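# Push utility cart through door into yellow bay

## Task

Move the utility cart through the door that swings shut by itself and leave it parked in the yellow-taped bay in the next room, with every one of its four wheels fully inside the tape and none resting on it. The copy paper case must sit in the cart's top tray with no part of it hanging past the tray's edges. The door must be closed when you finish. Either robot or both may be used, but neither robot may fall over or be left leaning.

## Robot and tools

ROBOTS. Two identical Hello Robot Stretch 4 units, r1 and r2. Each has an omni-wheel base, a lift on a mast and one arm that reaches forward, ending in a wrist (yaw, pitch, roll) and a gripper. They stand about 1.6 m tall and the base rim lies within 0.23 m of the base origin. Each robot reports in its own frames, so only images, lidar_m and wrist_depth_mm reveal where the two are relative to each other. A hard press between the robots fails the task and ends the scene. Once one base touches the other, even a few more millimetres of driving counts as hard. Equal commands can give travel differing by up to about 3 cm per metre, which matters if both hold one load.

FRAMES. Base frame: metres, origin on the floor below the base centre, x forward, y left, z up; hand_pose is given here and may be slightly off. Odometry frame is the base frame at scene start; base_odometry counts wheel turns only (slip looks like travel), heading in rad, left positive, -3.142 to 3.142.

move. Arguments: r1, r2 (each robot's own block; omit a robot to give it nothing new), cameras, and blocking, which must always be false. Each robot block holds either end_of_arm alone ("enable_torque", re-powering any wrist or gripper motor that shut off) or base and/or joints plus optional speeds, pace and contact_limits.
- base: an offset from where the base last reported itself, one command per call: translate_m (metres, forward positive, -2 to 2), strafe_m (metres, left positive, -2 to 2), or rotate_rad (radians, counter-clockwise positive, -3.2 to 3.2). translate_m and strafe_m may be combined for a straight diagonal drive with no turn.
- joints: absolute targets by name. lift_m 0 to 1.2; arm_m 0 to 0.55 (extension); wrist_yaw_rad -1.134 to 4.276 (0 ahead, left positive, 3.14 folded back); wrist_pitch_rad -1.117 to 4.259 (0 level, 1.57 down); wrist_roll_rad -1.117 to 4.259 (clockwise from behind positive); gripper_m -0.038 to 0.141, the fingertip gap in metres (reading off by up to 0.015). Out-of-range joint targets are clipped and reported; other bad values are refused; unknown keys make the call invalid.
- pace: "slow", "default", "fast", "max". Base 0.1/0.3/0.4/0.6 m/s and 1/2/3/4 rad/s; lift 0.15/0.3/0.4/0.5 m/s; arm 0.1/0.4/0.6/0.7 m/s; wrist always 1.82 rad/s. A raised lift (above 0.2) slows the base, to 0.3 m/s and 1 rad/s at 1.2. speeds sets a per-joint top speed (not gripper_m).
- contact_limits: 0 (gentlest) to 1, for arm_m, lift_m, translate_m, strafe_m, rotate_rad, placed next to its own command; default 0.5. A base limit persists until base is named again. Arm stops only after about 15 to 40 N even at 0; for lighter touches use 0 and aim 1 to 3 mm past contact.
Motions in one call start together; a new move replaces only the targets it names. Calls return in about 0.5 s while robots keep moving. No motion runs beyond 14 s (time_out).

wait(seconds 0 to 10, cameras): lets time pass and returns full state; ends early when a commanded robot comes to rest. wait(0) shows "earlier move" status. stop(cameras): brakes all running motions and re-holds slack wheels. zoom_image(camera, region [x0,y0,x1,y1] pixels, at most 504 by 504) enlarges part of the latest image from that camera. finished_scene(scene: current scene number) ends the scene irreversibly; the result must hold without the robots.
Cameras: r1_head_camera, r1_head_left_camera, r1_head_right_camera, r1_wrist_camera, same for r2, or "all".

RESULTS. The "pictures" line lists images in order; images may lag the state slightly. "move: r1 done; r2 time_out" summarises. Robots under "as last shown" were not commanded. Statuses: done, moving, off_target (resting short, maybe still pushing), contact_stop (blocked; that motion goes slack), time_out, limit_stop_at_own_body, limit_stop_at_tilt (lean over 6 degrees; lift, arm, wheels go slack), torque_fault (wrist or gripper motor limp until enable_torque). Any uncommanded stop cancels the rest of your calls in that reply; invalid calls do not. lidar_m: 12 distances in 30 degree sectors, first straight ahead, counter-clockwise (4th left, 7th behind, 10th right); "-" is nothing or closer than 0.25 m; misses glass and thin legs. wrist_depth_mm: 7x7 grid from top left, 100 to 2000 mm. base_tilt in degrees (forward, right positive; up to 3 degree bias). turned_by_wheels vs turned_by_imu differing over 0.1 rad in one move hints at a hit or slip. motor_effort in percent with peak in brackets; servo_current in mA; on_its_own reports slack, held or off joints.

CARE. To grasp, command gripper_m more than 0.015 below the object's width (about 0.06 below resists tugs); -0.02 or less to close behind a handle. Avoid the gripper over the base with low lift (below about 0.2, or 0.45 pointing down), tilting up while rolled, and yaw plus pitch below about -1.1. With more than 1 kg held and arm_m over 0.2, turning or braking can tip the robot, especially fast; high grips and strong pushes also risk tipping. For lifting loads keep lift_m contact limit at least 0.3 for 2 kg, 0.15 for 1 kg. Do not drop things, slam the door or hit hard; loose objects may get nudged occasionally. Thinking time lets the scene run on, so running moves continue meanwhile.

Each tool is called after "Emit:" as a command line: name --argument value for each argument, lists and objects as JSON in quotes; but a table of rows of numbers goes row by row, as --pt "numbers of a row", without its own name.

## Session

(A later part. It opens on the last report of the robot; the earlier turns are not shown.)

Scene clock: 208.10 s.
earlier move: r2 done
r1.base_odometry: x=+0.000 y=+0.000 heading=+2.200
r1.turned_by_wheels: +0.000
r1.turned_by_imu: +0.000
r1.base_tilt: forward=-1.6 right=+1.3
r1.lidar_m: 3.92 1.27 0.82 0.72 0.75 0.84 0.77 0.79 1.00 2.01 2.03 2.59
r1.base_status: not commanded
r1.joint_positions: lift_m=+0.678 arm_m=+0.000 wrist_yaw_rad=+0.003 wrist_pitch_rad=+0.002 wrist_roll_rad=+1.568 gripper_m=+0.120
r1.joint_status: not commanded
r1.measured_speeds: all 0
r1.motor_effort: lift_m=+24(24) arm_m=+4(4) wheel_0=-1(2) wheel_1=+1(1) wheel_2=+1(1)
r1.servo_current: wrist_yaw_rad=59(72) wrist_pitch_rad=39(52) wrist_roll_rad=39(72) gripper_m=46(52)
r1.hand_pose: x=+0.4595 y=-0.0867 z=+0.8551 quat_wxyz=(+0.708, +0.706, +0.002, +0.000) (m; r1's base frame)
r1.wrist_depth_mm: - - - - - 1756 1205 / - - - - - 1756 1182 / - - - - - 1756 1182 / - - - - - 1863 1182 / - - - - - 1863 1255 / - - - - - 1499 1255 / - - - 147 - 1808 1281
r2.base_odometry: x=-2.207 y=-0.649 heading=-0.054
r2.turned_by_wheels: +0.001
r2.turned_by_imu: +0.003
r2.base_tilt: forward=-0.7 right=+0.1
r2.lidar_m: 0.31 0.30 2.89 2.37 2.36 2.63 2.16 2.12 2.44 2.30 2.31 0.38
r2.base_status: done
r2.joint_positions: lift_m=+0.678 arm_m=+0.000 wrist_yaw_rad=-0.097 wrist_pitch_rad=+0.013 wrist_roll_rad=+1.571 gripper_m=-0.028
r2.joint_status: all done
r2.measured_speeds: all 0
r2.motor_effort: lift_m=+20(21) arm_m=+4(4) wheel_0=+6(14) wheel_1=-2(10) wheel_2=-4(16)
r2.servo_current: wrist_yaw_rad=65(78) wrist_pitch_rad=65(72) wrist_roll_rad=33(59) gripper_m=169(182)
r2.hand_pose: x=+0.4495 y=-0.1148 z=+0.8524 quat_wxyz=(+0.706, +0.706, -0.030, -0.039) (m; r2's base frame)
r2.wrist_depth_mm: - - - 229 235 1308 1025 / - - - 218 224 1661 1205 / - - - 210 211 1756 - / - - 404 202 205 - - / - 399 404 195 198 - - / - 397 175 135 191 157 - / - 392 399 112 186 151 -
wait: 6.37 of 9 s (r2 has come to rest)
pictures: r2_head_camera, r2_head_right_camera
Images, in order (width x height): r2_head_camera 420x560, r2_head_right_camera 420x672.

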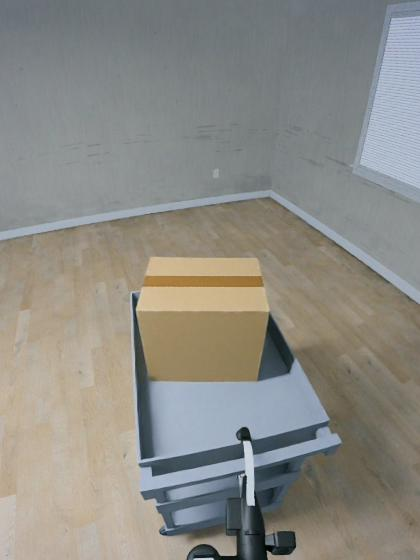

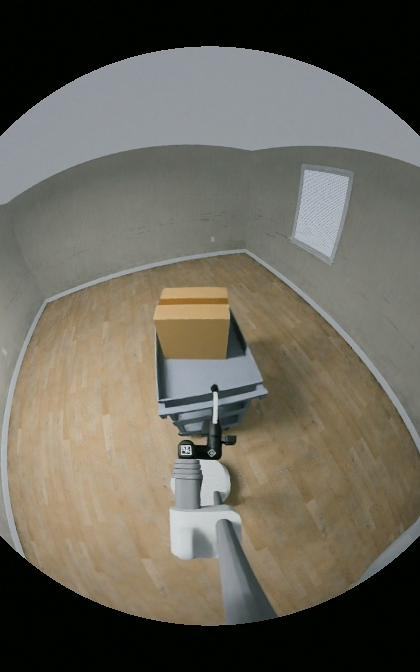

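Emit:
move --blocking false --r2 '{"joints":{"gripper_m":0.12},"pace":"slow"}' --cameras '[]'

Emit:
wait --seconds 2 --cameras '[]'

Emit:
move --blocking false --r2 '{"base":{"translate_m":-0.35},"pace":"slow"}' --cameras '[]'

Emit:
wait --seconds 6 --cameras '["r2_wrist_camera"]'

Emit:
move --blocking false --r2 '{"base":{"rotate_rad":-3.09},"joints":{"lift_m":0.93,"wrist_yaw_rad":0,"wrist_roll_rad":0}}' --cameras '[]'

Emit:
wait --seconds 4 --cameras '["r2_head_camera","r2_wrist_camera"]'

Scene clock: 221.53 s.
move: r2 moving
r1: as last shown
r1.base_tilt: forward=-1.6 right=+1.2
r1.lidar_m: 3.92 1.27 0.84 0.74 0.77 0.82 0.75 0.78 1.03 1.98 2.04 2.60
r1.motor_effort: lift_m=+24(24) arm_m=+4(4) wheel_0=-2(2) wheel_1=+1(1) wheel_2=+1(1)
r1.servo_current: wrist_yaw_rad=39(72) wrist_pitch_rad=39(46) wrist_roll_rad=52(65) gripper_m=46(52)
r1.wrist_depth_mm: - - - - - 1756 1205 / - - - - - 1756 1182 / - - - - - 1808 1182 / - - - - - 1808 1182 / - - - - - 1808 1281 / - - - - - 1537 1281 / - - - 147 - 1863 1255
r2.base_odometry: x=-2.207 y=-0.649 heading=-0.054
r2.turned_by_wheels: +0.000
r2.turned_by_imu: +0.000
r2.base_tilt: forward=-0.7 right=+0.1
r2.lidar_m: 0.30 0.31 2.89 2.41 2.39 2.63 2.17 2.13 2.43 2.33 2.31 0.40
r2.base_status: not commanded
r2.joint_positions: lift_m=+0.678 arm_m=+0.000 wrist_yaw_rad=-0.097 wrist_pitch_rad=+0.013 wrist_roll_rad=+1.571 gripper_m=-0.016
r2.joint_status: gripper_m moving
r2.measured_speeds: all 0
r2.motor_effort: lift_m=+20(21) arm_m=+4(4) wheel_0=+6(7) wheel_1=-2(2) wheel_2=-4(4)
r2.servo_current: wrist_yaw_rad=52(65) wrist_pitch_rad=72(72) wrist_roll_rad=46(52) gripper_m=85(176)
r2.hand_pose: x=+0.4495 y=-0.1148 z=+0.8524 quat_wxyz=(+0.706, +0.706, -0.030, -0.039) (m; r2's base frame)
r2.wrist_depth_mm: - - - 231 237 1366 273 / - - - 222 226 1618 1205 / - - - 212 216 1756 - / - - 402 204 208 - - / - 402 402 196 200 - - / - 399 168 136 193 157 - / - 397 399 112 189 - -
pictures: none
No camera images: "cameras" was empty.

Scene clock: 223.53 s.
earlier move: r2 moving
r1.base_odometry: x=+0.000 y=+0.000 heading=+2.200
r1.turned_by_wheels: +0.000
r1.turned_by_imu: +0.000
r1.base_tilt: forward=-1.6 right=+1.3
r1.lidar_m: 3.92 1.28 0.82 0.74 0.76 0.85 0.74 0.80 0.99 1.99 2.05 2.61
r1.base_status: not commanded
r1.joint_positions: lift_m=+0.678 arm_m=+0.000 wrist_yaw_rad=+0.003 wrist_pitch_rad=+0.002 wrist_roll_rad=+1.568 gripper_m=+0.120
r1.joint_status: not commanded
r1.measured_speeds: all 0
r1.motor_effort: lift_m=+24(24) arm_m=+3(4) wheel_0=-1(2) wheel_1=+1(1) wheel_2=+1(1)
r1.servo_current: wrist_yaw_rad=46(72) wrist_pitch_rad=46(52) wrist_roll_rad=46(72) gripper_m=46(52)
r1.hand_pose: x=+0.4595 y=-0.0867 z=+0.8551 quat_wxyz=(+0.708, +0.706, +0.002, +0.000) (m; r1's base frame)
r1.wrist_depth_mm: - - - - - 1708 1229 / - - - - - 1756 1182 / - - - - - 1756 1182 / - - - - - 1863 1182 / - - - - - 1863 1255 / - - - - - 1499 1281 / - - - 147 - 1863 1281
r2.base_odometry: x=-2.207 y=-0.649 heading=-0.054
r2.turned_by_wheels: +0.000
r2.turned_by_imu: +0.000
r2.base_tilt: forward=-0.7 right=+0.0
r2.lidar_m: 0.30 0.32 2.86 2.40 2.38 2.65 2.17 2.13 2.43 2.32 2.31 0.42
r2.base_status: not commanded
r2.joint_positions: lift_m=+0.678 arm_m=+0.000 wrist_yaw_rad=-0.100 wrist_pitch_rad=+0.013 wrist_roll_rad=+1.571 gripper_m=+0.052
r2.joint_status: gripper_m moving
r2.measured_speeds: translate_m=+0.000 strafe_m=+0.000 rotate_rad=+0.000 lift_m=+0.000 arm_m=+0.000 wrist_yaw_rad=-0.003 wrist_pitch_rad=+0.000 wrist_roll_rad=+0.000
r2.motor_effort: lift_m=+20(21) arm_m=+3(4) wheel_0=+4(7) wheel_1=-2(3) wheel_2=-4(4)
r2.servo_current: wrist_yaw_rad=46(65) wrist_pitch_rad=65(72) wrist_roll_rad=52(65) gripper_m=39(176)
r2.hand_pose: x=+0.4491 y=-0.1158 z=+0.8524 quat_wxyz=(+0.706, +0.706, -0.031, -0.040) (m; r2's base frame)
r2.wrist_depth_mm: - - - 254 271 276 281 / - - - 245 251 1576 1182 / - - - 231 237 1863 - / - - 421 222 226 - - / - 415 418 213 216 - - / - 407 183 206 206 170 - / - 407 410 112 141 - -
wait: 2.00 s; no rest
pictures: none
No camera images: "cameras" was empty.

Scene clock: 224.03 s.
earlier move: r2 moving
move: r2 moving
r1: as last shown
r1.lidar_m: 3.90 1.25 0.82 0.73 0.76 0.85 0.74 0.77 1.03 1.99 2.04 2.60
r1.motor_effort: lift_m=+24(24) arm_m=+3(4) wheel_0=-2(2) wheel_1=+1(1) wheel_2=+1(1)
r1.servo_current: wrist_yaw_rad=52(65) wrist_pitch_rad=46(46) wrist_roll_rad=59(65) gripper_m=39(46)
r1.wrist_depth_mm: - - - - - 1708 1205 / - - - - - 1756 1160 / - - - - - 1756 1182 / - - - - - 1863 1205 / - - - - - 1863 1281 / - - - - - 1499 1255 / - - - 147 - 1808 1255
r2.base_odometry: x=-2.219 y=-0.649 heading=-0.055
r2.turned_by_wheels: -0.001
r2.turned_by_imu: -0.001
r2.base_tilt: forward=-0.7 right=+0.1
r2.lidar_m: 0.33 0.33 2.86 2.38 2.37 2.62 2.17 2.13 2.41 2.34 2.31 0.41
r2.base_status: translate_m moving
r2.joint_positions: lift_m=+0.678 arm_m=+0.000 wrist_yaw_rad=-0.101 wrist_pitch_rad=+0.013 wrist_roll_rad=+1.571 gripper_m=+0.068
r2.joint_status: gripper_m moving
r2.measured_speeds: translate_m=-0.048 strafe_m=+0.001 rotate_rad=+0.002 lift_m=+0.000 arm_m=+0.000 wrist_yaw_rad=+0.000 wrist_pitch_rad=+0.000 wrist_roll_rad=+0.000
r2.motor_effort: lift_m=+21(21) arm_m=+4(4) wheel_0=-8(8) wheel_1=-6(6) wheel_2=+6(6)
r2.servo_current: wrist_yaw_rad=46(52) wrist_pitch_rad=65(72) wrist_roll_rad=39(52) gripper_m=78(78)
r2.hand_pose: x=+0.4490 y=-0.1160 z=+0.8524 quat_wxyz=(+0.706, +0.706, -0.031, -0.040) (m; r2's base frame)
r2.wrist_depth_mm: - - - 270 286 291 294 / - - - 259 - 1618 1205 / - - - 247 254 1863 - / - - - 236 241 - - / - 430 430 226 228 - - / - 424 182 217 189 166 - / - 418 427 112 - - -
pictures: none
No camera images: "cameras" was empty.

Scene clock: 228.33 s.
earlier move: r2 done
r1.base_odometry: x=+0.000 y=+0.000 heading=+2.200
r1.turned_by_wheels: +0.000
r1.turned_by_imu: +0.000
r1.base_tilt: forward=-1.6 right=+1.3
r1.lidar_m: 3.92 1.26 0.80 0.75 0.75 0.85 0.76 0.79 1.02 2.00 2.02 2.58
r1.base_status: not commanded
r1.joint_positions: lift_m=+0.678 arm_m=+0.000 wrist_yaw_rad=+0.003 wrist_pitch_rad=+0.002 wrist_roll_rad=+1.568 gripper_m=+0.120
r1.joint_status: not commanded
r1.measured_speeds: all 0
r1.motor_effort: lift_m=+24(24) arm_m=+3(4) wheel_0=-1(2) wheel_1=+1(1) wheel_2=+1(1)
r1.servo_current: wrist_yaw_rad=59(72) wrist_pitch_rad=39(52) wrist_roll_rad=52(65) gripper_m=39(52)
r1.hand_pose: x=+0.4595 y=-0.0867 z=+0.8551 quat_wxyz=(+0.708, +0.706, +0.002, +0.000) (m; r1's base frame)
r1.wrist_depth_mm: - - - - - 1756 1205 / - - - - - 1756 1182 / - - - - - 1756 1182 / - - - - - 1808 1205 / - - - - - 1808 1255 / - - - - - 1499 1281 / - - - 147 - 1863 1255
r2.base_odometry: x=-2.556 y=-0.630 heading=-0.055
r2.turned_by_wheels: +0.000
r2.turned_by_imu: +0.001
r2.base_tilt: forward=-0.7 right=+0.1
r2.lidar_m: 0.64 3.91 2.74 2.27 2.26 2.24 1.85 1.81 2.05 2.43 2.42 0.74
r2.base_status: done
r2.joint_positions: lift_m=+0.678 arm_m=+0.000 wrist_yaw_rad=-0.101 wrist_pitch_rad=+0.008 wrist_roll_rad=+1.571 gripper_m=+0.120
r2.joint_status: all done
r2.measured_speeds: all 0
r2.motor_effort: lift_m=+20(21) arm_m=+4(4) wheel_0=-4(10) wheel_1=-5(8) wheel_2=+4(10)
r2.servo_current: wrist_yaw_rad=39(65) wrist_pitch_rad=52(72) wrist_roll_rad=39(65) gripper_m=52(85)
r2.hand_pose: x=+0.4490 y=-0.1160 z=+0.8536 quat_wxyz=(+0.706, +0.706, -0.033, -0.039) (m; r2's base frame)
r2.wrist_depth_mm: - - - - - 1708 1160 / - - - - - 1756 1182 / - - - - - 627 1138 / - - - 778 - - 574 / - - 778 778 - - 559 / - - 199 477 198 - 530 / - - - 112 - - -
wait: 4.30 of 6 s (r2 has come to rest)
pictures: r2_wrist_camera
Images, in order (width x height): r2_wrist_camera 616x392.

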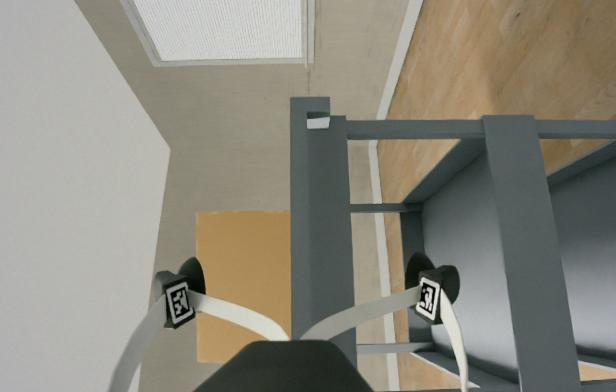

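Scene clock: 228.83 s.
move: r2 moving
r1: as last shown
r1.lidar_m: 3.92 1.25 0.84 0.74 0.74 0.87 0.74 0.78 1.00 2.01 2.03 2.56
r1.motor_effort: lift_m=+24(24) arm_m=+4(4) wheel_0=-1(2) wheel_1=+1(1) wheel_2=+1(1)
r1.servo_current: wrist_yaw_rad=20(59) wrist_pitch_rad=39(46) wrist_roll_rad=39(65) gripper_m=46(52)
r1.wrist_depth_mm: - - - - - 1708 1205 / - - - - - 1756 1182 / - - - - - 1756 1182 / - - - - - 1808 1205 / - - - - - 1808 1255 / - - - - - 1499 1281 / - - - 147 - 1808 1255
r2.base_odometry: x=-2.556 y=-0.630 heading=-0.306
r2.turned_by_wheels: -0.252
r2.turned_by_imu: -0.244
r2.base_tilt: forward=-0.7 right=+0.1
r2.lidar_m: 0.66 0.65 3.43 2.39 2.27 2.33 1.92 1.84 1.82 2.48 2.41 2.49
r2.base_status: rotate_rad moving
r2.joint_positions: lift_m=+0.716 arm_m=+0.000 wrist_yaw_rad=-0.003 wrist_pitch_rad=+0.008 wrist_roll_rad=+0.982 gripper_m=+0.120
r2.joint_status: lift_m moving; wrist_yaw_rad moving; wrist_roll_rad moving
r2.measured_speeds: translate_m=+0.001 strafe_m=+0.000 rotate_rad=-0.975 lift_m=+0.146 arm_m=+0.000 wrist_yaw_rad=+0.002 wrist_pitch_rad=+0.000 wrist_roll_rad=-1.820
r2.motor_effort: lift_m=+21(25) arm_m=+4(4) wheel_0=+8(9) wheel_1=+9(10) wheel_2=+10(11)
r2.servo_current: wrist_yaw_rad=52(98) wrist_pitch_rad=52(59) wrist_roll_rad=98(98) gripper_m=52(59)
r2.hand_pose: x=+0.4590 y=-0.0882 z=+0.8916 quat_wxyz=(+0.882, +0.472, +0.003, -0.003) (m; r2's base frame)
r2.wrist_depth_mm: - - - - - - - / - - - - - - 1983 / - - - - - - 1661 / - - - - - - 1499 / - - 788 960 - 1756 1336 / - - 200 163 198 640 1182 / - 750 732 112 - - 1008
pictures: none
No camera images: "cameras" was empty.

Scene clock: 231.20 s.
earlier move: r2 done
r1.base_odometry: x=+0.000 y=+0.000 heading=+2.200
r1.turned_by_wheels: +0.000
r1.turned_by_imu: +0.000
r1.base_tilt: forward=-1.6 right=+1.3
r1.lidar_m: 3.91 1.26 0.81 0.71 0.78 0.84 0.76 0.79 1.01 1.99 2.04 2.54
r1.base_status: not commanded
r1.joint_positions: lift_m=+0.678 arm_m=+0.000 wrist_yaw_rad=+0.003 wrist_pitch_rad=+0.002 wrist_roll_rad=+1.568 gripper_m=+0.120
r1.joint_status: not commanded
r1.measured_speeds: all 0
r1.motor_effort: lift_m=+24(24) arm_m=+4(4) wheel_0=-2(2) wheel_1=+1(1) wheel_2=+1(1)
r1.servo_current: wrist_yaw_rad=39(72) wrist_pitch_rad=46(52) wrist_roll_rad=46(65) gripper_m=39(52)
r1.hand_pose: x=+0.4595 y=-0.0867 z=+0.8551 quat_wxyz=(+0.708, +0.706, +0.002, +0.000) (m; r1's base frame)
r1.wrist_depth_mm: - - - - - 1756 1205 / - - - - - 1756 1182 / - - - - - 1808 1205 / - - - - - 1808 1205 / - - - - - 1808 1255 / - - - - - 1499 1255 / - - - 147 - 1863 1281
r2.base_odometry: x=-2.556 y=-0.630 heading=+3.139
r2.turned_by_wheels: -2.837
r2.turned_by_imu: -2.761
r2.base_tilt: forward=-0.7 right=+0.0
r2.lidar_m: 1.83 1.82 2.16 2.42 2.43 0.69 0.66 3.93 2.64 2.27 2.29 2.11
r2.base_status: done
r2.joint_positions: lift_m=+0.930 arm_m=+0.000 wrist_yaw_rad=-0.003 wrist_pitch_rad=+0.008 wrist_roll_rad=+0.002 gripper_m=+0.120
r2.joint_status: all done
r2.measured_speeds: all 0
r2.motor_effort: lift_m=+21(25) arm_m=-4(4) wheel_0=+4(12) wheel_1=+2(11) wheel_2=+4(11)
r2.servo_current: wrist_yaw_rad=46(98) wrist_pitch_rad=52(59) wrist_roll_rad=52(117) gripper_m=59(59)
r2.hand_pose: x=+0.4591 y=-0.0882 z=+1.1056 quat_wxyz=(+1.000, +0.001, +0.004, -0.001) (m; r2's base frame)
r2.wrist_depth_mm: - - - 1618 - - - / - - - 1661 - - - / - - - 1708 - - - / 1499 - - 1708 - - - / - - - 1708 - - - / - 186 190 163 186 - - / - - - 112 - - -
wait: 2.37 of 4 s (r2 has come to rest)
pictures: r2_head_camera, r2_wrist_camera
Images, in order (width x height): r2_head_camera 420x560, r2_wrist_camera 616x392.

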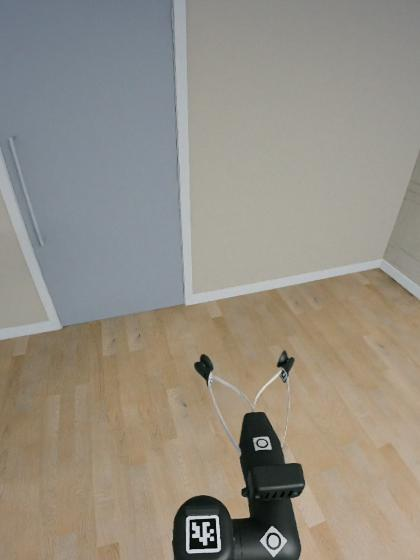

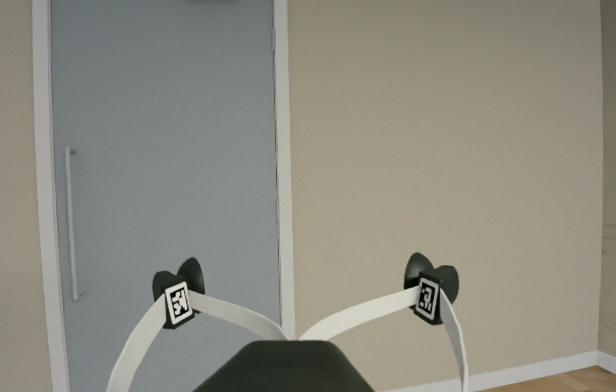

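Emit:
move --blocking false --r2 '{"base":{"rotate_rad":0.115},"joints":{"arm_m":0.2}}' --cameras '[]'

Emit:
wait --seconds 2 --cameras '[]'

Emit:
move --blocking false --r2 '{"base":{"translate_m":0.75,"strafe_m":0.8},"joints":{"arm_m":0.2}}' --cameras '[]'

Emit:
wait --seconds 6 --cameras '["r2_head_camera","r2_wrist_camera"]'

Scene clock: 243.93 s.
move: r2 moving
r1: as last shown
r1.lidar_m: 3.90 1.24 0.80 0.75 0.77 0.85 0.78 0.78 1.02 1.99 2.05 2.58
r1.motor_effort: lift_m=+24(24) arm_m=+4(4) wheel_0=-2(2) wheel_1=+1(1) wheel_2=+0(1)
r1.servo_current: wrist_yaw_rad=52(65) wrist_pitch_rad=33(46) wrist_roll_rad=46(52) gripper_m=39(46)
r1.wrist_depth_mm: - - - - - 1756 1205 / - - - - - 1756 1182 / - - - - - 1808 1182 / - - - - - 1808 1182 / - - - - - 1756 1255 / - - - - - 1499 1255 / - - - 147 - 1863 1255
r2.base_odometry: x=-2.556 y=-0.630 heading=-3.030
r2.turned_by_wheels: +0.114
r2.turned_by_imu: +0.112
r2.base_tilt: forward=-0.7 right=+0.1
r2.lidar_m: 1.81 1.84 2.29 2.41 2.43 0.68 0.63 3.82 2.50 2.28 2.30 2.00
r2.base_status: rotate_rad moving
r2.joint_positions: lift_m=+0.930 arm_m=+0.051 wrist_yaw_rad=-0.003 wrist_pitch_rad=+0.008 wrist_roll_rad=+0.002 gripper_m=+0.120
r2.joint_status: arm_m moving
r2.measured_speeds: translate_m=+0.000 strafe_m=-0.001 rotate_rad=+0.036 lift_m=+0.000 arm_m=+0.195 wrist_yaw_rad=+0.000 wrist_pitch_rad=+0.000 wrist_roll_rad=+0.000
r2.motor_effort: lift_m=+21(21) arm_m=+11(12) wheel_0=-2(6) wheel_1=-4(8) wheel_2=-3(10)
r2.servo_current: wrist_yaw_rad=52(59) wrist_pitch_rad=52(52) wrist_roll_rad=52(52) gripper_m=52(52)
r2.hand_pose: x=+0.5097 y=-0.0882 z=+1.1056 quat_wxyz=(+1.000, +0.001, +0.004, -0.001) (m; r2's base frame)
r2.wrist_depth_mm: - - - 1618 - - - / - 1537 - 1661 - - - / - 1537 - 1661 - - - / - - - 1661 - - - / - - - 1661 - - - / - 186 190 1661 186 - - / - 148 - 112 - - -
pictures: none
No camera images: "cameras" was empty.

Scene clock: 245.13 s.
earlier move: r2 done
r1.base_odometry: x=+0.000 y=+0.000 heading=+2.200
r1.turned_by_wheels: +0.000
r1.turned_by_imu: +0.000
r1.base_tilt: forward=-1.6 right=+1.3
r1.lidar_m: 3.93 1.26 0.80 0.72 0.74 0.85 0.76 0.78 1.00 2.02 2.07 2.61
r1.base_status: not commanded
r1.joint_positions: lift_m=+0.678 arm_m=+0.000 wrist_yaw_rad=+0.003 wrist_pitch_rad=+0.002 wrist_roll_rad=+1.568 gripper_m=+0.120
r1.joint_status: not commanded
r1.measured_speeds: all 0
r1.motor_effort: lift_m=+24(24) arm_m=+4(4) wheel_0=-2(2) wheel_1=+1(1) wheel_2=+1(1)
r1.servo_current: wrist_yaw_rad=52(65) wrist_pitch_rad=39(46) wrist_roll_rad=46(65) gripper_m=46(46)
r1.hand_pose: x=+0.4595 y=-0.0867 z=+0.8551 quat_wxyz=(+0.708, +0.706, +0.002, +0.000) (m; r1's base frame)
r1.wrist_depth_mm: - - - - - 1756 1205 / - - - - - 1756 1182 / - - - - - 1808 1205 / - - - - - 1756 1205 / - - - - - 1808 1281 / - - - - - 1464 1281 / - - - 147 - 1808 1281
r2.base_odometry: x=-2.556 y=-0.630 heading=-3.030
r2.turned_by_wheels: +0.000
r2.turned_by_imu: +0.000
r2.base_tilt: forward=-0.7 right=+0.1
r2.lidar_m: 1.82 1.84 2.30 2.43 2.46 0.67 0.65 3.79 2.47 2.26 2.30 2.02
r2.base_status: done
r2.joint_positions: lift_m=+0.930 arm_m=+0.200 wrist_yaw_rad=-0.003 wrist_pitch_rad=+0.008 wrist_roll_rad=+0.002 gripper_m=+0.120
r2.joint_status: all done
r2.measured_speeds: all 0
r2.motor_effort: lift_m=+21(21) arm_m=+8(12) wheel_0=-3(6) wheel_1=-2(8) wheel_2=-4(10)
r2.servo_current: wrist_yaw_rad=33(65) wrist_pitch_rad=46(59) wrist_roll_rad=59(59) gripper_m=46(52)
r2.hand_pose: x=+0.6588 y=-0.0882 z=+1.1056 quat_wxyz=(+1.000, +0.001, +0.004, -0.001) (m; r2's base frame)
r2.wrist_depth_mm: - - - 1464 - - - / - - - 1464 - - - / - - - 1499 - - - / - - - 1464 - - - / - 1430 - 1499 - - - / - 213 190 1499 186 - - / - - - 112 - - -
wait: 1.20 of 2 s (r2 has come to rest)
pictures: none
No camera images: "cameras" was empty.

Scene clock: 245.63 s.
move: r2 moving
r1: as last shown
r1.lidar_m: 3.91 1.24 0.81 0.73 0.76 0.86 0.75 0.80 0.99 2.01 2.04 2.60
r1.servo_current: wrist_yaw_rad=52(65) wrist_pitch_rad=39(46) wrist_roll_rad=33(59) gripper_m=39(46)
r1.wrist_depth_mm: - - - - - 1756 1205 / - - - - - 1756 1182 / - - - - - 1808 1182 / - - - - - 1808 1205 / - - - - - 1808 1255 / - - - - - 1499 1281 / - - - 147 - 1863 1255
r2.base_odometry: x=-2.575 y=-0.656 heading=-3.030
r2.turned_by_wheels: +0.000
r2.turned_by_imu: +0.000
r2.base_tilt: forward=-0.6 right=+0.1
r2.lidar_m: 1.79 1.82 2.29 2.39 2.41 0.71 0.66 3.85 2.54 2.27 2.32 1.98
r2.base_status: translate_m moving; strafe_m moving
r2.joint_positions: lift_m=+0.930 arm_m=+0.200 wrist_yaw_rad=-0.003 wrist_pitch_rad=+0.008 wrist_roll_rad=+0.002 gripper_m=+0.120
r2.joint_status: all done
r2.measured_speeds: translate_m=+0.085 strafe_m=+0.092 rotate_rad=-0.001 lift_m=+0.000 arm_m=+0.000 wrist_yaw_rad=+0.000 wrist_pitch_rad=+0.000 wrist_roll_rad=+0.000
r2.motor_effort: lift_m=+21(21) arm_m=+8(8) wheel_0=-6(10) wheel_1=+11(11) wheel_2=-10(11)
r2.servo_current: wrist_yaw_rad=46(52) wrist_pitch_rad=59(59) wrist_roll_rad=52(52) gripper_m=52(59)
r2.hand_pose: x=+0.6588 y=-0.0882 z=+1.1056 quat_wxyz=(+1.000, +0.001, +0.004, -0.001) (m; r2's base frame)
r2.wrist_depth_mm: - - - 1397 - - - / 1397 - - 1464 - - - / - - - 1430 - - - / - - - 1430 - - - / - - - - - - - / - 1336 191 - 186 - - / - - - 112 - - -
pictures: none
No camera images: "cameras" was empty.

Scene clock: 250.23 s.
earlier move: r2 done
r1.base_odometry: x=+0.000 y=+0.000 heading=+2.200
r1.turned_by_wheels: +0.000
r1.turned_by_imu: +0.000
r1.base_tilt: forward=-1.6 right=+1.3
r1.lidar_m: 3.91 1.23 0.81 0.73 0.76 0.83 0.76 0.77 1.03 2.01 2.03 2.60
r1.base_status: not commanded
r1.joint_positions: lift_m=+0.678 arm_m=+0.000 wrist_yaw_rad=+0.003 wrist_pitch_rad=+0.002 wrist_roll_rad=+1.568 gripper_m=+0.120
r1.joint_status: not commanded
r1.measured_speeds: all 0
r1.motor_effort: lift_m=+24(24) arm_m=+4(4) wheel_0=-2(2) wheel_1=+1(1) wheel_2=+0(1)
r1.servo_current: wrist_yaw_rad=52(78) wrist_pitch_rad=46(52) wrist_roll_rad=52(72) gripper_m=46(46)
r1.hand_pose: x=+0.4595 y=-0.0867 z=+0.8551 quat_wxyz=(+0.708, +0.706, +0.002, +0.000) (m; r1's base frame)
r1.wrist_depth_mm: - - - - - 1708 1229 / - - - - - 1756 1182 / - - - - - 1808 1182 / - - - - - 1808 1205 / - - - - - 1863 1255 / - - - - - 1499 1281 / - - - 147 - 1808 1281
r2.base_odometry: x=-3.212 y=-1.509 heading=-3.030
r2.turned_by_wheels: +0.000
r2.turned_by_imu: +0.002
r2.base_tilt: forward=-0.7 right=+0.1
r2.lidar_m: 0.96 1.00 1.24 1.74 1.78 2.21 1.44 1.48 3.24 2.94 1.66 1.07
r2.base_status: done
r2.joint_positions: lift_m=+0.930 arm_m=+0.200 wrist_yaw_rad=-0.003 wrist_pitch_rad=+0.008 wrist_roll_rad=+0.002 gripper_m=+0.120
r2.joint_status: all done
r2.measured_speeds: all 0
r2.motor_effort: lift_m=+21(21) arm_m=+8(8) wheel_0=-5(10) wheel_1=+2(12) wheel_2=-4(11)
r2.servo_current: wrist_yaw_rad=39(65) wrist_pitch_rad=52(59) wrist_roll_rad=46(59) gripper_m=46(59)
r2.hand_pose: x=+0.6588 y=-0.0882 z=+1.1056 quat_wxyz=(+1.000, +0.001, +0.004, -0.001) (m; r2's base frame)
r2.wrist_depth_mm: - - - - - - - / - - - - - - - / - - - - - - - / - - - - - - - / - - - 615 - - - / - 186 195 544 186 - - / - - - 112 - - -
wait: 4.60 of 6 s (r2 has come to rest)
pictures: r2_head_camera, r2_wrist_camera
Images, in order (width x height): r2_head_camera 420x560, r2_wrist_camera 616x392.

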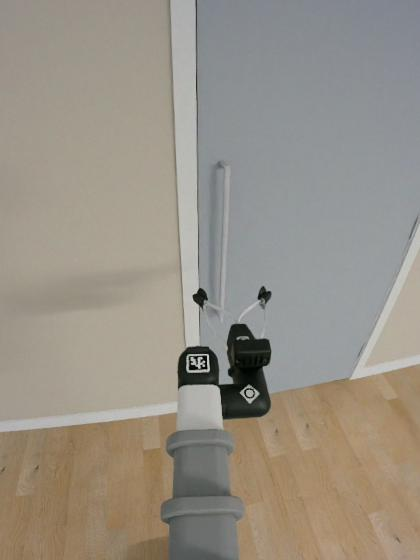

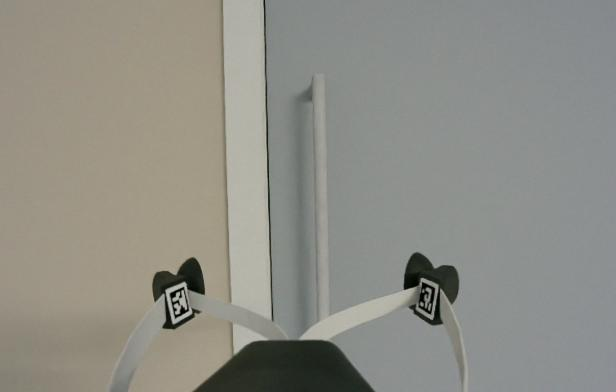

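Emit:
move --blocking false --r2 '{"base":{"rotate_rad":0.1}}' --cameras '[]'

Emit:
wait --seconds 2 --cameras '[]'

Emit:
move --blocking false --r2 '{"base":{"translate_m":0.25,"strafe_m":-0.12},"contact_limits":{"translate_m":0.2},"pace":"slow"}' --cameras '[]'

Emit:
wait --seconds 6 --cameras '["r2_head_camera","r2_wrist_camera"]'

Scene clock: 260.80 s.
move: r2 moving
r1: as last shown
r1.lidar_m: 3.90 1.27 0.82 0.73 0.73 0.85 0.73 0.79 1.03 2.00 2.04 2.55
r1.motor_effort: lift_m=+24(24) arm_m=+4(4) wheel_0=-2(2) wheel_1=+1(1) wheel_2=+1(1)
r1.servo_current: wrist_yaw_rad=65(65) wrist_pitch_rad=46(46) wrist_roll_rad=52(59) gripper_m=46(46)
r1.wrist_depth_mm: - - - - - 1756 1205 / - - - - - 1756 1160 / - - - - - 1808 1160 / - - - - - 1808 1205 / - - - - - 1863 1255 / - - - - - 1537 1255 / - - - 147 - 1863 1255
r2.base_odometry: x=-3.212 y=-1.509 heading=-2.931
r2.turned_by_wheels: +0.099
r2.turned_by_imu: +0.097
r2.base_tilt: forward=-0.7 right=+0.1
r2.lidar_m: 0.96 1.03 1.37 1.73 1.80 2.40 1.43 1.49 3.10 2.95 1.47 1.04
r2.base_status: rotate_rad moving
r2.joint_positions: lift_m=+0.930 arm_m=+0.200 wrist_yaw_rad=-0.002 wrist_pitch_rad=+0.008 wrist_roll_rad=+0.002 gripper_m=+0.120
r2.joint_status: not commanded
r2.measured_speeds: all 0
r2.motor_effort: lift_m=+21(21) arm_m=+7(8) wheel_0=-3(9) wheel_1=-4(8) wheel_2=-5(11)
r2.servo_current: wrist_yaw_rad=46(52) wrist_pitch_rad=46(52) wrist_roll_rad=52(52) gripper_m=52(52)
r2.hand_pose: x=+0.6589 y=-0.0881 z=+1.1056 quat_wxyz=(+1.000, +0.001, +0.004, -0.001) (m; r2's base frame)
r2.wrist_depth_mm: - - - - - - - / - - - - - - - / - - - - - - - / - - - - - - - / - - - - 530 - - / - 186 190 580 193 - - / - - - 112 - - -
pictures: none
No camera images: "cameras" was empty.

Scene clock: 261.10 s.
earlier move: r2 done
r1.base_odometry: x=+0.000 y=+0.000 heading=+2.200
r1.turned_by_wheels: +0.000
r1.turned_by_imu: +0.000
r1.base_tilt: forward=-1.6 right=+1.2
r1.lidar_m: 3.92 1.24 0.82 0.74 0.76 0.85 0.76 0.78 1.01 2.00 2.05 2.59
r1.base_status: not commanded
r1.joint_positions: lift_m=+0.678 arm_m=+0.000 wrist_yaw_rad=+0.003 wrist_pitch_rad=+0.002 wrist_roll_rad=+1.568 gripper_m=+0.120
r1.joint_status: not commanded
r1.measured_speeds: all 0
r1.motor_effort: lift_m=+24(24) arm_m=+4(4) wheel_0=-2(2) wheel_1=+1(1) wheel_2=+1(1)
r1.servo_current: wrist_yaw_rad=39(65) wrist_pitch_rad=52(52) wrist_roll_rad=52(78) gripper_m=46(46)
r1.hand_pose: x=+0.4595 y=-0.0867 z=+0.8551 quat_wxyz=(+0.708, +0.706, +0.002, +0.000) (m; r1's base frame)
r1.wrist_depth_mm: - - - - - 1708 1205 / - - - - - 1756 1160 / - - - - - 1756 1182 / - - - - - 1808 1182 / - - - - - 1863 1255 / - - - - - 1499 1281 / - - - 147 - 1863 1281
r2.base_odometry: x=-3.212 y=-1.509 heading=-2.931
r2.turned_by_wheels: +0.000
r2.turned_by_imu: +0.000
r2.base_tilt: forward=-0.7 right=+0.1
r2.lidar_m: 0.95 1.02 1.38 1.73 1.82 2.40 1.47 1.49 3.12 2.94 1.46 1.03
r2.base_status: done
r2.joint_positions: lift_m=+0.930 arm_m=+0.200 wrist_yaw_rad=-0.002 wrist_pitch_rad=+0.008 wrist_roll_rad=+0.002 gripper_m=+0.120
r2.joint_status: not commanded
r2.measured_speeds: all 0
r2.motor_effort: lift_m=+21(21) arm_m=+7(8) wheel_0=-2(9) wheel_1=-3(8) wheel_2=-5(11)
r2.servo_current: wrist_yaw_rad=46(52) wrist_pitch_rad=52(52) wrist_roll_rad=59(59) gripper_m=46(52)
r2.hand_pose: x=+0.6589 y=-0.0881 z=+1.1056 quat_wxyz=(+1.000, +0.001, +0.004, -0.001) (m; r2's base frame)
r2.wrist_depth_mm: - - - - - - - / - - - - - - - / - - - - - - - / - - - - - - - / - - - - 530 - - / - 186 190 - 193 - - / - - - 112 - - -
wait: 0.30 of 2 s (r2 has come to rest)
pictures: none
No camera images: "cameras" was empty.

Scene clock: 261.60 s.
move: r2 moving
r1: as last shown
r1.base_tilt: forward=-1.6 right=+1.3
r1.lidar_m: 3.88 1.26 0.83 0.72 0.73 0.83 0.76 0.78 1.01 2.00 2.02 2.58
r1.servo_current: wrist_yaw_rad=59(65) wrist_pitch_rad=46(52) wrist_roll_rad=39(65) gripper_m=39(52)
r1.wrist_depth_mm: - - - - - 1756 1205 / - - - - - 1756 1182 / - - - - - 1808 1182 / - - - - - 1808 1205 / - - - - - 1808 1255 / - - - - - 1499 1281 / - - - 147 - 1808 1255
r2.base_odometry: x=-3.226 y=-1.505 heading=-2.931
r2.turned_by_wheels: +0.000
r2.turned_by_imu: +0.000
r2.base_tilt: forward=-0.7 right=+0.1
r2.lidar_m: 0.94 1.00 1.35 1.73 1.79 2.40 1.47 1.54 3.09 2.94 1.46 1.03
r2.base_status: translate_m moving; strafe_m moving
r2.joint_positions: lift_m=+0.930 arm_m=+0.200 wrist_yaw_rad=-0.002 wrist_pitch_rad=+0.008 wrist_roll_rad=+0.002 gripper_m=+0.120
r2.joint_status: not commanded
r2.measured_speeds: translate_m=+0.047 strafe_m=-0.022 rotate_rad=+0.000 lift_m=+0.000 arm_m=+0.000 wrist_yaw_rad=+0.000 wrist_pitch_rad=+0.000 wrist_roll_rad=+0.000
r2.motor_effort: lift_m=+21(21) arm_m=+7(7) wheel_0=+9(9) wheel_1=+3(5) wheel_2=-9(11)
r2.servo_current: wrist_yaw_rad=52(52) wrist_pitch_rad=46(52) wrist_roll_rad=52(59) gripper_m=52(59)
r2.contact_limits: translate_m 0.2
r2.hand_pose: x=+0.6589 y=-0.0881 z=+1.1056 quat_wxyz=(+1.000, +0.001, +0.004, -0.001) (m; r2's base frame)
r2.wrist_depth_mm: - - - - - - - / - - - - - - - / - - - - - - - / - - - - - - - / - - - - 517 - - / - 186 190 - 193 - - / - - - 112 - - -
pictures: none
No camera images: "cameras" was empty.

Scene clock: 265.07 s.
earlier move: r2 done
r1.base_odometry: x=+0.000 y=+0.000 heading=+2.200
r1.turned_by_wheels: +0.000
r1.turned_by_imu: +0.000
r1.base_tilt: forward=-1.6 right=+1.3
r1.lidar_m: 3.91 1.25 0.82 0.74 0.73 0.85 0.76 0.79 0.99 2.02 2.02 2.58
r1.base_status: not commanded
r1.joint_positions: lift_m=+0.678 arm_m=+0.000 wrist_yaw_rad=+0.003 wrist_pitch_rad=+0.002 wrist_roll_rad=+1.568 gripper_m=+0.120
r1.joint_status: not commanded
r1.measured_speeds: all 0
r1.motor_effort: lift_m=+24(24) arm_m=+4(4) wheel_0=-2(3) wheel_1=+1(1) wheel_2=+1(1)
r1.servo_current: wrist_yaw_rad=59(72) wrist_pitch_rad=39(52) wrist_roll_rad=46(72) gripper_m=46(52)
r1.hand_pose: x=+0.4595 y=-0.0867 z=+0.8551 quat_wxyz=(+0.708, +0.706, +0.002, +0.000) (m; r1's base frame)
r1.wrist_depth_mm: - - - - - 1756 1205 / - - - - - 1708 1160 / - - - - - 1756 1182 / - - - - - 1808 1205 / - - - - - 1808 1281 / - - - - - 1499 1255 / - - - 147 - 1863 1255
r2.base_odometry: x=-3.482 y=-1.444 heading=-2.931
r2.turned_by_wheels: +0.000
r2.turned_by_imu: +0.001
r2.base_tilt: forward=-0.6 right=+0.1
r2.lidar_m: 0.66 0.74 1.04 1.84 1.90 2.59 1.75 1.77 2.96 2.84 1.11 0.78
r2.base_status: done
r2.joint_positions: lift_m=+0.930 arm_m=+0.200 wrist_yaw_rad=-0.002 wrist_pitch_rad=+0.008 wrist_roll_rad=+0.002 gripper_m=+0.120
r2.joint_status: not commanded
r2.measured_speeds: all 0
r2.motor_effort: lift_m=+21(21) arm_m=+7(8) wheel_0=+3(12) wheel_1=+5(7) wheel_2=-7(11)
r2.servo_current: wrist_yaw_rad=65(65) wrist_pitch_rad=52(59) wrist_roll_rad=46(59) gripper_m=52(59)
r2.contact_limits: translate_m 0.2
r2.hand_pose: x=+0.6589 y=-0.0881 z=+1.1056 quat_wxyz=(+1.000, +0.001, +0.004, -0.001) (m; r2's base frame)
r2.wrist_depth_mm: 336 336 336 273 - - - / 338 340 340 - - - - / 342 342 343 276 - - - / 345 345 345 277 - - - / 345 349 334 277 - - - / 347 347 195 278 186 - - / 351 349 - 112 - - -
wait: 3.47 of 6 s (r2 has come to rest)
pictures: r2_head_camera, r2_wrist_camera
Images, in order (width x height): r2_head_camera 420x560, r2_wrist_camera 616x392.

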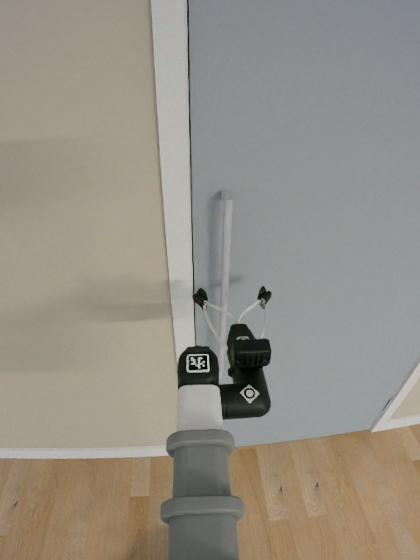

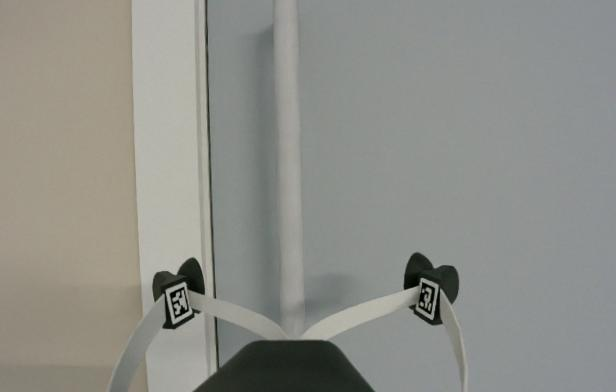

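Emit:
move --blocking false --r2 '{"base":{"translate_m":0.03},"joints":{"arm_m":0.265},"contact_limits":{"translate_m":0.2,"arm_m":0.1},"pace":"slow"}' --cameras '[]'

Emit:
wait --seconds 3 --cameras '["r2_wrist_camera"]'

Emit:
move --blocking false --r2 '{"joints":{"gripper_m":-0.03},"pace":"slow"}' --cameras '[]'

Emit:
wait --seconds 4 --cameras '["r2_wrist_camera"]'

Scene clock: 272.23 s.
move: r2 moving
r1: as last shown
r1.base_tilt: forward=-1.6 right=+1.2
r1.lidar_m: 3.90 1.26 0.84 0.73 0.77 0.85 0.76 0.80 1.00 2.00 2.02 2.57
r1.motor_effort: lift_m=+24(24) arm_m=+3(4) wheel_0=-2(2) wheel_1=+1(1) wheel_2=+0(1)
r1.servo_current: wrist_yaw_rad=52(65) wrist_pitch_rad=46(52) wrist_roll_rad=52(59) gripper_m=46(46)
r1.wrist_depth_mm: - - - - - 1756 1205 / - - - - - 1756 1182 / - - - - - 1808 1182 / - - - - - 1808 1205 / - - - - - 1808 1255 / - - - - - 1499 1281 / - - - 147 - 1863 1281
r2.base_odometry: x=-3.494 y=-1.446 heading=-2.931
r2.turned_by_wheels: +0.000
r2.turned_by_imu: +0.001
r2.base_tilt: forward=-0.7 right=+0.0
r2.lidar_m: 0.66 0.75 1.03 1.86 1.89 2.59 1.74 1.78 2.96 2.82 1.09 0.77
r2.base_status: translate_m moving
r2.joint_positions: lift_m=+0.930 arm_m=+0.212 wrist_yaw_rad=-0.002 wrist_pitch_rad=+0.008 wrist_roll_rad=+0.002 gripper_m=+0.120
r2.joint_status: arm_m moving
r2.measured_speeds: translate_m=+0.048 strafe_m=+0.000 rotate_rad=-0.002 lift_m=+0.000 arm_m=+0.049 wrist_yaw_rad=+0.000 wrist_pitch_rad=+0.000 wrist_roll_rad=+0.000
r2.motor_effort: lift_m=+21(21) arm_m=+6(12) wheel_0=+3(7) wheel_1=+6(7) wheel_2=-9(11)
r2.servo_current: wrist_yaw_rad=52(52) wrist_pitch_rad=59(59) wrist_roll_rad=52(52) gripper_m=52(52)
r2.contact_limits: arm_m 0.1; translate_m 0.2
r2.hand_pose: x=+0.6716 y=-0.0881 z=+1.1056 quat_wxyz=(+1.000, +0.001, +0.004, -0.001) (m; r2's base frame)
r2.wrist_depth_mm: 314 - 314 - - - - / 315 315 317 254 - - - / 320 315 317 253 - - - / 322 322 324 256 - - - / 322 325 - - - - - / 325 325 198 256 186 - - / 330 329 327 112 - - -
pictures: none
No camera images: "cameras" was empty.

Scene clock: 273.63 s.
earlier move: r2 done
r1.base_odometry: x=+0.000 y=+0.000 heading=+2.200
r1.turned_by_wheels: +0.000
r1.turned_by_imu: +0.000
r1.base_tilt: forward=-1.6 right=+1.3
r1.lidar_m: 3.90 1.25 0.82 0.74 0.77 0.85 0.75 0.76 1.01 2.01 2.04 2.58
r1.base_status: not commanded
r1.joint_positions: lift_m=+0.678 arm_m=+0.000 wrist_yaw_rad=+0.003 wrist_pitch_rad=+0.002 wrist_roll_rad=+1.568 gripper_m=+0.120
r1.joint_status: not commanded
r1.measured_speeds: all 0
r1.motor_effort: lift_m=+24(24) arm_m=+3(4) wheel_0=-2(2) wheel_1=+1(1) wheel_2=+1(1)
r1.servo_current: wrist_yaw_rad=52(72) wrist_pitch_rad=52(52) wrist_roll_rad=65(78) gripper_m=39(52)
r1.hand_pose: x=+0.4595 y=-0.0867 z=+0.8551 quat_wxyz=(+0.708, +0.706, +0.002, +0.000) (m; r1's base frame)
r1.wrist_depth_mm: - - - - - 1708 1229 / - - - - - 1708 1182 / - - - - - 1808 1182 / - - - - - 1808 1205 / - - - - - 1808 1229 / - - - - - 1499 1281 / - - - 147 - 1808 1281
r2.base_odometry: x=-3.511 y=-1.450 heading=-2.930
r2.turned_by_wheels: +0.000
r2.turned_by_imu: +0.000
r2.base_tilt: forward=-0.6 right=+0.1
r2.lidar_m: 0.64 0.74 1.00 1.84 1.92 2.59 1.77 1.82 2.96 2.84 1.06 0.77
r2.base_status: done
r2.joint_positions: lift_m=+0.930 arm_m=+0.265 wrist_yaw_rad=-0.002 wrist_pitch_rad=+0.008 wrist_roll_rad=+0.002 gripper_m=+0.120
r2.joint_status: all done
r2.measured_speeds: all 0
r2.motor_effort: lift_m=+21(21) arm_m=+8(12) wheel_0=+4(8) wheel_1=+5(7) wheel_2=-6(11)
r2.servo_current: wrist_yaw_rad=52(59) wrist_pitch_rad=52(59) wrist_roll_rad=59(59) gripper_m=52(59)
r2.contact_limits: arm_m 0.1; translate_m 0.2
r2.hand_pose: x=+0.7239 y=-0.0881 z=+1.1056 quat_wxyz=(+1.000, +0.001, +0.004, -0.001) (m; r2's base frame)
r2.wrist_depth_mm: 244 231 - 179 - - - / 244 233 - 179 - - - / 246 234 - - - - - / 248 236 250 - - - - / 250 238 224 182 - - - / 251 239 195 182 186 - - / 254 241 - 112 - - -
wait: 1.40 of 3 s (r2 has come to rest)
pictures: r2_wrist_camera
Images, in order (width x height): r2_wrist_camera 616x392.

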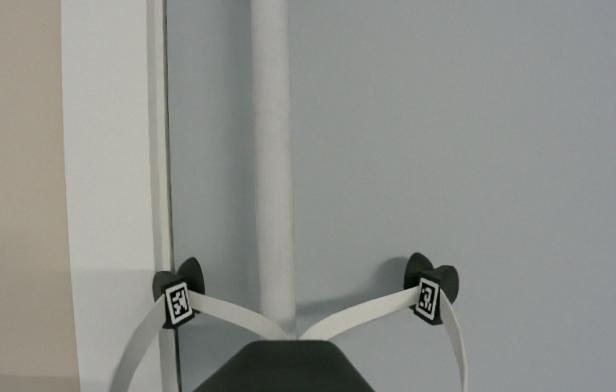

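Scene clock: 274.13 s.
move: r2 moving
r1: as last shown
r1.lidar_m: 3.90 1.26 0.81 0.74 0.77 0.84 0.76 0.78 1.01 2.01 2.06 2.59
r1.motor_effort: lift_m=+24(24) arm_m=+4(4) wheel_0=-2(2) wheel_1=+1(1) wheel_2=+1(1)
r1.servo_current: wrist_yaw_rad=46(59) wrist_pitch_rad=39(52) wrist_roll_rad=46(65) gripper_m=46(46)
r1.wrist_depth_mm: - - - - - 1756 1205 / - - - - - 1756 1160 / - - - - - 1756 1160 / - - - - - 1756 1182 / - - - - - 1808 1255 / - - - - - 1464 1255 / - - - 147 - 1863 1281
r2.base_odometry: x=-3.511 y=-1.450 heading=-2.930
r2.turned_by_wheels: +0.000
r2.turned_by_imu: +0.000
r2.base_tilt: forward=-0.7 right=+0.1
r2.lidar_m: 0.65 0.74 1.00 1.84 1.92 2.58 1.72 1.84 2.97 2.82 1.09 0.74
r2.base_status: not commanded
r2.joint_positions: lift_m=+0.930 arm_m=+0.265 wrist_yaw_rad=-0.002 wrist_pitch_rad=+0.008 wrist_roll_rad=+0.002 gripper_m=+0.113
r2.joint_status: gripper_m moving
r2.measured_speeds: all 0
r2.motor_effort: lift_m=+21(21) arm_m=+8(8) wheel_0=+4(4) wheel_1=+5(6) wheel_2=-5(6)
r2.servo_current: wrist_yaw_rad=46(52) wrist_pitch_rad=52(59) wrist_roll_rad=39(59) gripper_m=65(85)
r2.contact_limits: arm_m 0.1; translate_m 0.2
r2.hand_pose: x=+0.7239 y=-0.0881 z=+1.1056 quat_wxyz=(+1.000, +0.001, +0.004, -0.001) (m; r2's base frame)
r2.wrist_depth_mm: 243 232 - 179 - - - / 244 233 - 180 - - - / 246 235 - - - - - / 248 236 249 - - - - / 251 238 222 182 - - - / 252 238 193 183 189 - - / 254 241 - 112 - - -
pictures: none
No camera images: "cameras" was empty.

Scene clock: 278.13 s.
earlier move: r2 moving
r1.base_odometry: x=+0.000 y=+0.000 heading=+2.200
r1.turned_by_wheels: +0.000
r1.turned_by_imu: +0.000
r1.base_tilt: forward=-1.6 right=+1.3
r1.lidar_m: 3.90 1.25 0.81 0.73 0.78 0.83 0.74 0.79 1.03 2.01 2.05 2.60
r1.base_status: not commanded
r1.joint_positions: lift_m=+0.678 arm_m=+0.000 wrist_yaw_rad=+0.003 wrist_pitch_rad=+0.002 wrist_roll_rad=+1.568 gripper_m=+0.120
r1.joint_status: not commanded
r1.measured_speeds: all 0
r1.motor_effort: lift_m=+24(24) arm_m=+4(4) wheel_0=-2(2) wheel_1=+1(1) wheel_2=+1(1)
r1.servo_current: wrist_yaw_rad=52(72) wrist_pitch_rad=46(52) wrist_roll_rad=52(65) gripper_m=39(52)
r1.hand_pose: x=+0.4595 y=-0.0867 z=+0.8551 quat_wxyz=(+0.708, +0.706, +0.002, +0.000) (m; r1's base frame)
r1.wrist_depth_mm: - - - - - 1756 1205 / - - - - - 1756 1182 / - - - - - 1808 1205 / - - - - - 1863 1205 / - - - - - 1808 1281 / - - - - - 1499 1281 / - - - 147 - 1863 1255
r2.base_odometry: x=-3.511 y=-1.450 heading=-2.930
r2.turned_by_wheels: +0.000
r2.turned_by_imu: +0.001
r2.base_tilt: forward=-0.7 right=+0.0
r2.lidar_m: 0.68 0.73 0.98 1.86 1.95 2.60 1.74 1.83 2.98 2.82 1.10 0.74
r2.base_status: not commanded
r2.joint_positions: lift_m=+0.930 arm_m=+0.265 wrist_yaw_rad=+0.004 wrist_pitch_rad=+0.008 wrist_roll_rad=+0.002 gripper_m=-0.009
r2.joint_status: gripper_m moving
r2.measured_speeds: all 0
r2.motor_effort: lift_m=+21(21) arm_m=+6(8) wheel_0=+4(5) wheel_1=+5(6) wheel_2=-1(6)
r2.servo_current: wrist_yaw_rad=46(59) wrist_pitch_rad=52(59) wrist_roll_rad=52(59) gripper_m=130(130)
r2.contact_limits: arm_m 0.1; translate_m 0.2
r2.hand_pose: x=+0.7245 y=-0.0864 z=+1.1056 quat_wxyz=(+1.000, +0.001, +0.004, +0.002) (m; r2's base frame)
r2.wrist_depth_mm: 245 231 - 176 - - - / 247 232 - 178 - - - / 248 235 - 179 - - - / 250 235 - 180 - - - / 251 237 254 180 - - - / 254 239 185 182 173 - - / 255 239 - 112 - - -
wait: 4.00 s; no rest
pictures: r2_wrist_camera
Images, in order (width x height): r2_wrist_camera 616x392.

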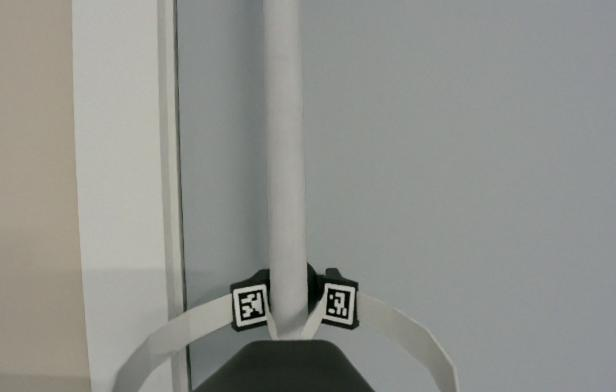

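Emit:
move --blocking false --r2 '{"base":{"translate_m":-0.206,"strafe_m":-0.078},"joints":{"wrist_yaw_rad":0.2},"speeds":{"wrist_yaw_rad":0.09},"pace":"slow"}' --cameras '[]'

Emit:
wait --seconds 4 --cameras '["r2_head_camera"]'

Scene clock: 301.37 s.
earlier move: r2 done
move: r2 moving
r1: as last shown
r1.lidar_m: 3.94 1.27 0.82 0.74 0.74 0.85 0.75 0.78 1.01 2.01 2.06 2.59
r1.motor_effort: lift_m=+24(24) arm_m=+3(4) wheel_0=-2(2) wheel_1=+1(1) wheel_2=+1(1)
r1.servo_current: wrist_yaw_rad=46(59) wrist_pitch_rad=46(46) wrist_roll_rad=39(59) gripper_m=46(46)
r1.wrist_depth_mm: - - - - - 1708 1205 / - - - - - 1756 1182 / - - - - - 1756 1182 / - - - - - 1808 1205 / - - - - - 1808 1255 / - - - - - 1499 1255 / - - - 147 - 1863 1281
r2.base_odometry: x=-3.500 y=-1.443 heading=-2.930
r2.turned_by_wheels: +0.000
r2.turned_by_imu: -0.008
r2.base_tilt: forward=-0.6 right=+0.1
r2.lidar_m: 0.66 0.74 0.97 1.86 1.93 2.59 1.77 1.79 3.01 2.83 1.10 0.74
r2.base_status: translate_m moving; strafe_m moving
r2.joint_positions: lift_m=+0.930 arm_m=+0.265 wrist_yaw_rad=+0.045 wrist_pitch_rad=+0.008 wrist_roll_rad=+0.002 gripper_m=-0.028
r2.joint_status: wrist_yaw_rad moving; the others done
r2.measured_speeds: translate_m=-0.048 strafe_m=-0.013 rotate_rad=-0.004 lift_m=+0.000 arm_m=+0.000 wrist_yaw_rad=+0.089 wrist_pitch_rad=+0.000 wrist_roll_rad=+0.000
r2.motor_effort: lift_m=+21(21) arm_m=-4(5) wheel_0=-7(10) wheel_1=-10(10) wheel_2=+22(22)
r2.servo_current: wrist_yaw_rad=65(85) wrist_pitch_rad=46(59) wrist_roll_rad=46(65) gripper_m=117(124)
r2.contact_limits: arm_m 0.1
r2.hand_pose: x=+0.7280 y=-0.0744 z=+1.1056 quat_wxyz=(+1.000, +0.001, +0.004, +0.022) (m; r2's base frame)
r2.wrist_depth_mm: 254 238 249 176 - - - / 255 240 252 178 - - - / 259 241 252 178 - - - / 259 243 252 - - - - / 262 245 - 181 - - - / 264 247 183 185 179 - - / 265 248 255 112 - - -
pictures: none
No camera images: "cameras" was empty.

Scene clock: 304.30 s.
earlier move: r2 done
r1.base_odometry: x=+0.000 y=+0.000 heading=+2.200
r1.turned_by_wheels: +0.000
r1.turned_by_imu: +0.000
r1.base_tilt: forward=-1.6 right=+1.3
r1.lidar_m: 3.92 1.28 0.81 0.75 0.75 0.86 0.74 0.77 1.00 2.00 2.05 2.56
r1.base_status: not commanded
r1.joint_positions: lift_m=+0.678 arm_m=+0.000 wrist_yaw_rad=+0.003 wrist_pitch_rad=+0.002 wrist_roll_rad=+1.568 gripper_m=+0.120
r1.joint_status: not commanded
r1.measured_speeds: all 0
r1.motor_effort: lift_m=+24(24) arm_m=+4(4) wheel_0=-2(2) wheel_1=+1(1) wheel_2=+1(1)
r1.servo_current: wrist_yaw_rad=52(72) wrist_pitch_rad=46(52) wrist_roll_rad=33(72) gripper_m=39(52)
r1.hand_pose: x=+0.4595 y=-0.0867 z=+0.8551 quat_wxyz=(+0.708, +0.706, +0.002, +0.000) (m; r1's base frame)
r1.wrist_depth_mm: - - - - - 1708 1205 / - - - - - 1756 1160 / - - - - - 1756 1182 / - - - - - 1808 1182 / - - - - - 1808 1281 / - - - - - 1464 1255 / - - - 147 - 1863 1281
r2.base_odometry: x=-3.326 y=-1.330 heading=-2.930
r2.turned_by_wheels: -0.001
r2.turned_by_imu: -0.002
r2.base_tilt: forward=-0.6 right=+0.1
r2.lidar_m: 0.64 0.94 1.27 1.93 1.98 2.65 1.57 1.65 2.88 2.76 1.39 0.82
r2.base_status: done
r2.joint_positions: lift_m=+0.930 arm_m=+0.265 wrist_yaw_rad=+0.199 wrist_pitch_rad=+0.008 wrist_roll_rad=+0.002 gripper_m=-0.028
r2.joint_status: all done
r2.measured_speeds: all 0
r2.motor_effort: lift_m=+21(21) arm_m=-4(5) wheel_0=-9(13) wheel_1=-9(13) wheel_2=+14(24)
r2.servo_current: wrist_yaw_rad=39(85) wrist_pitch_rad=52(59) wrist_roll_rad=52(65) gripper_m=124(130)
r2.contact_limits: arm_m 0.1
r2.hand_pose: x=+0.7359 y=-0.0288 z=+1.1056 quat_wxyz=(+0.995, +0.001, +0.004, +0.099) (m; r2's base frame)
r2.wrist_depth_mm: - - - 176 - - - / - - - 177 - - - / - - - 178 - - - / - - - 179 - - - / - - - 180 - - - / - - 180 187 178 - - / - - - 112 - - -
wait: 2.93 of 4 s (r2 has come to rest)
pictures: r2_head_camera
Images, in order (width x height): r2_head_camera 420x560.

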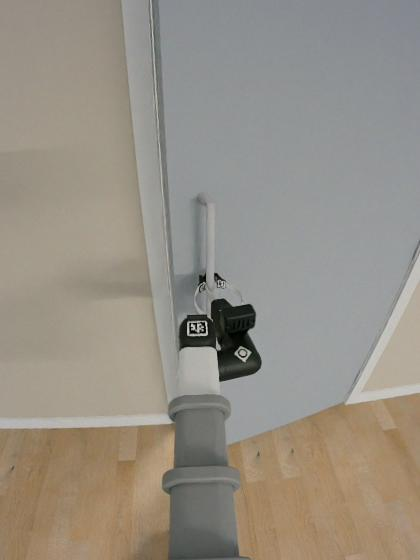

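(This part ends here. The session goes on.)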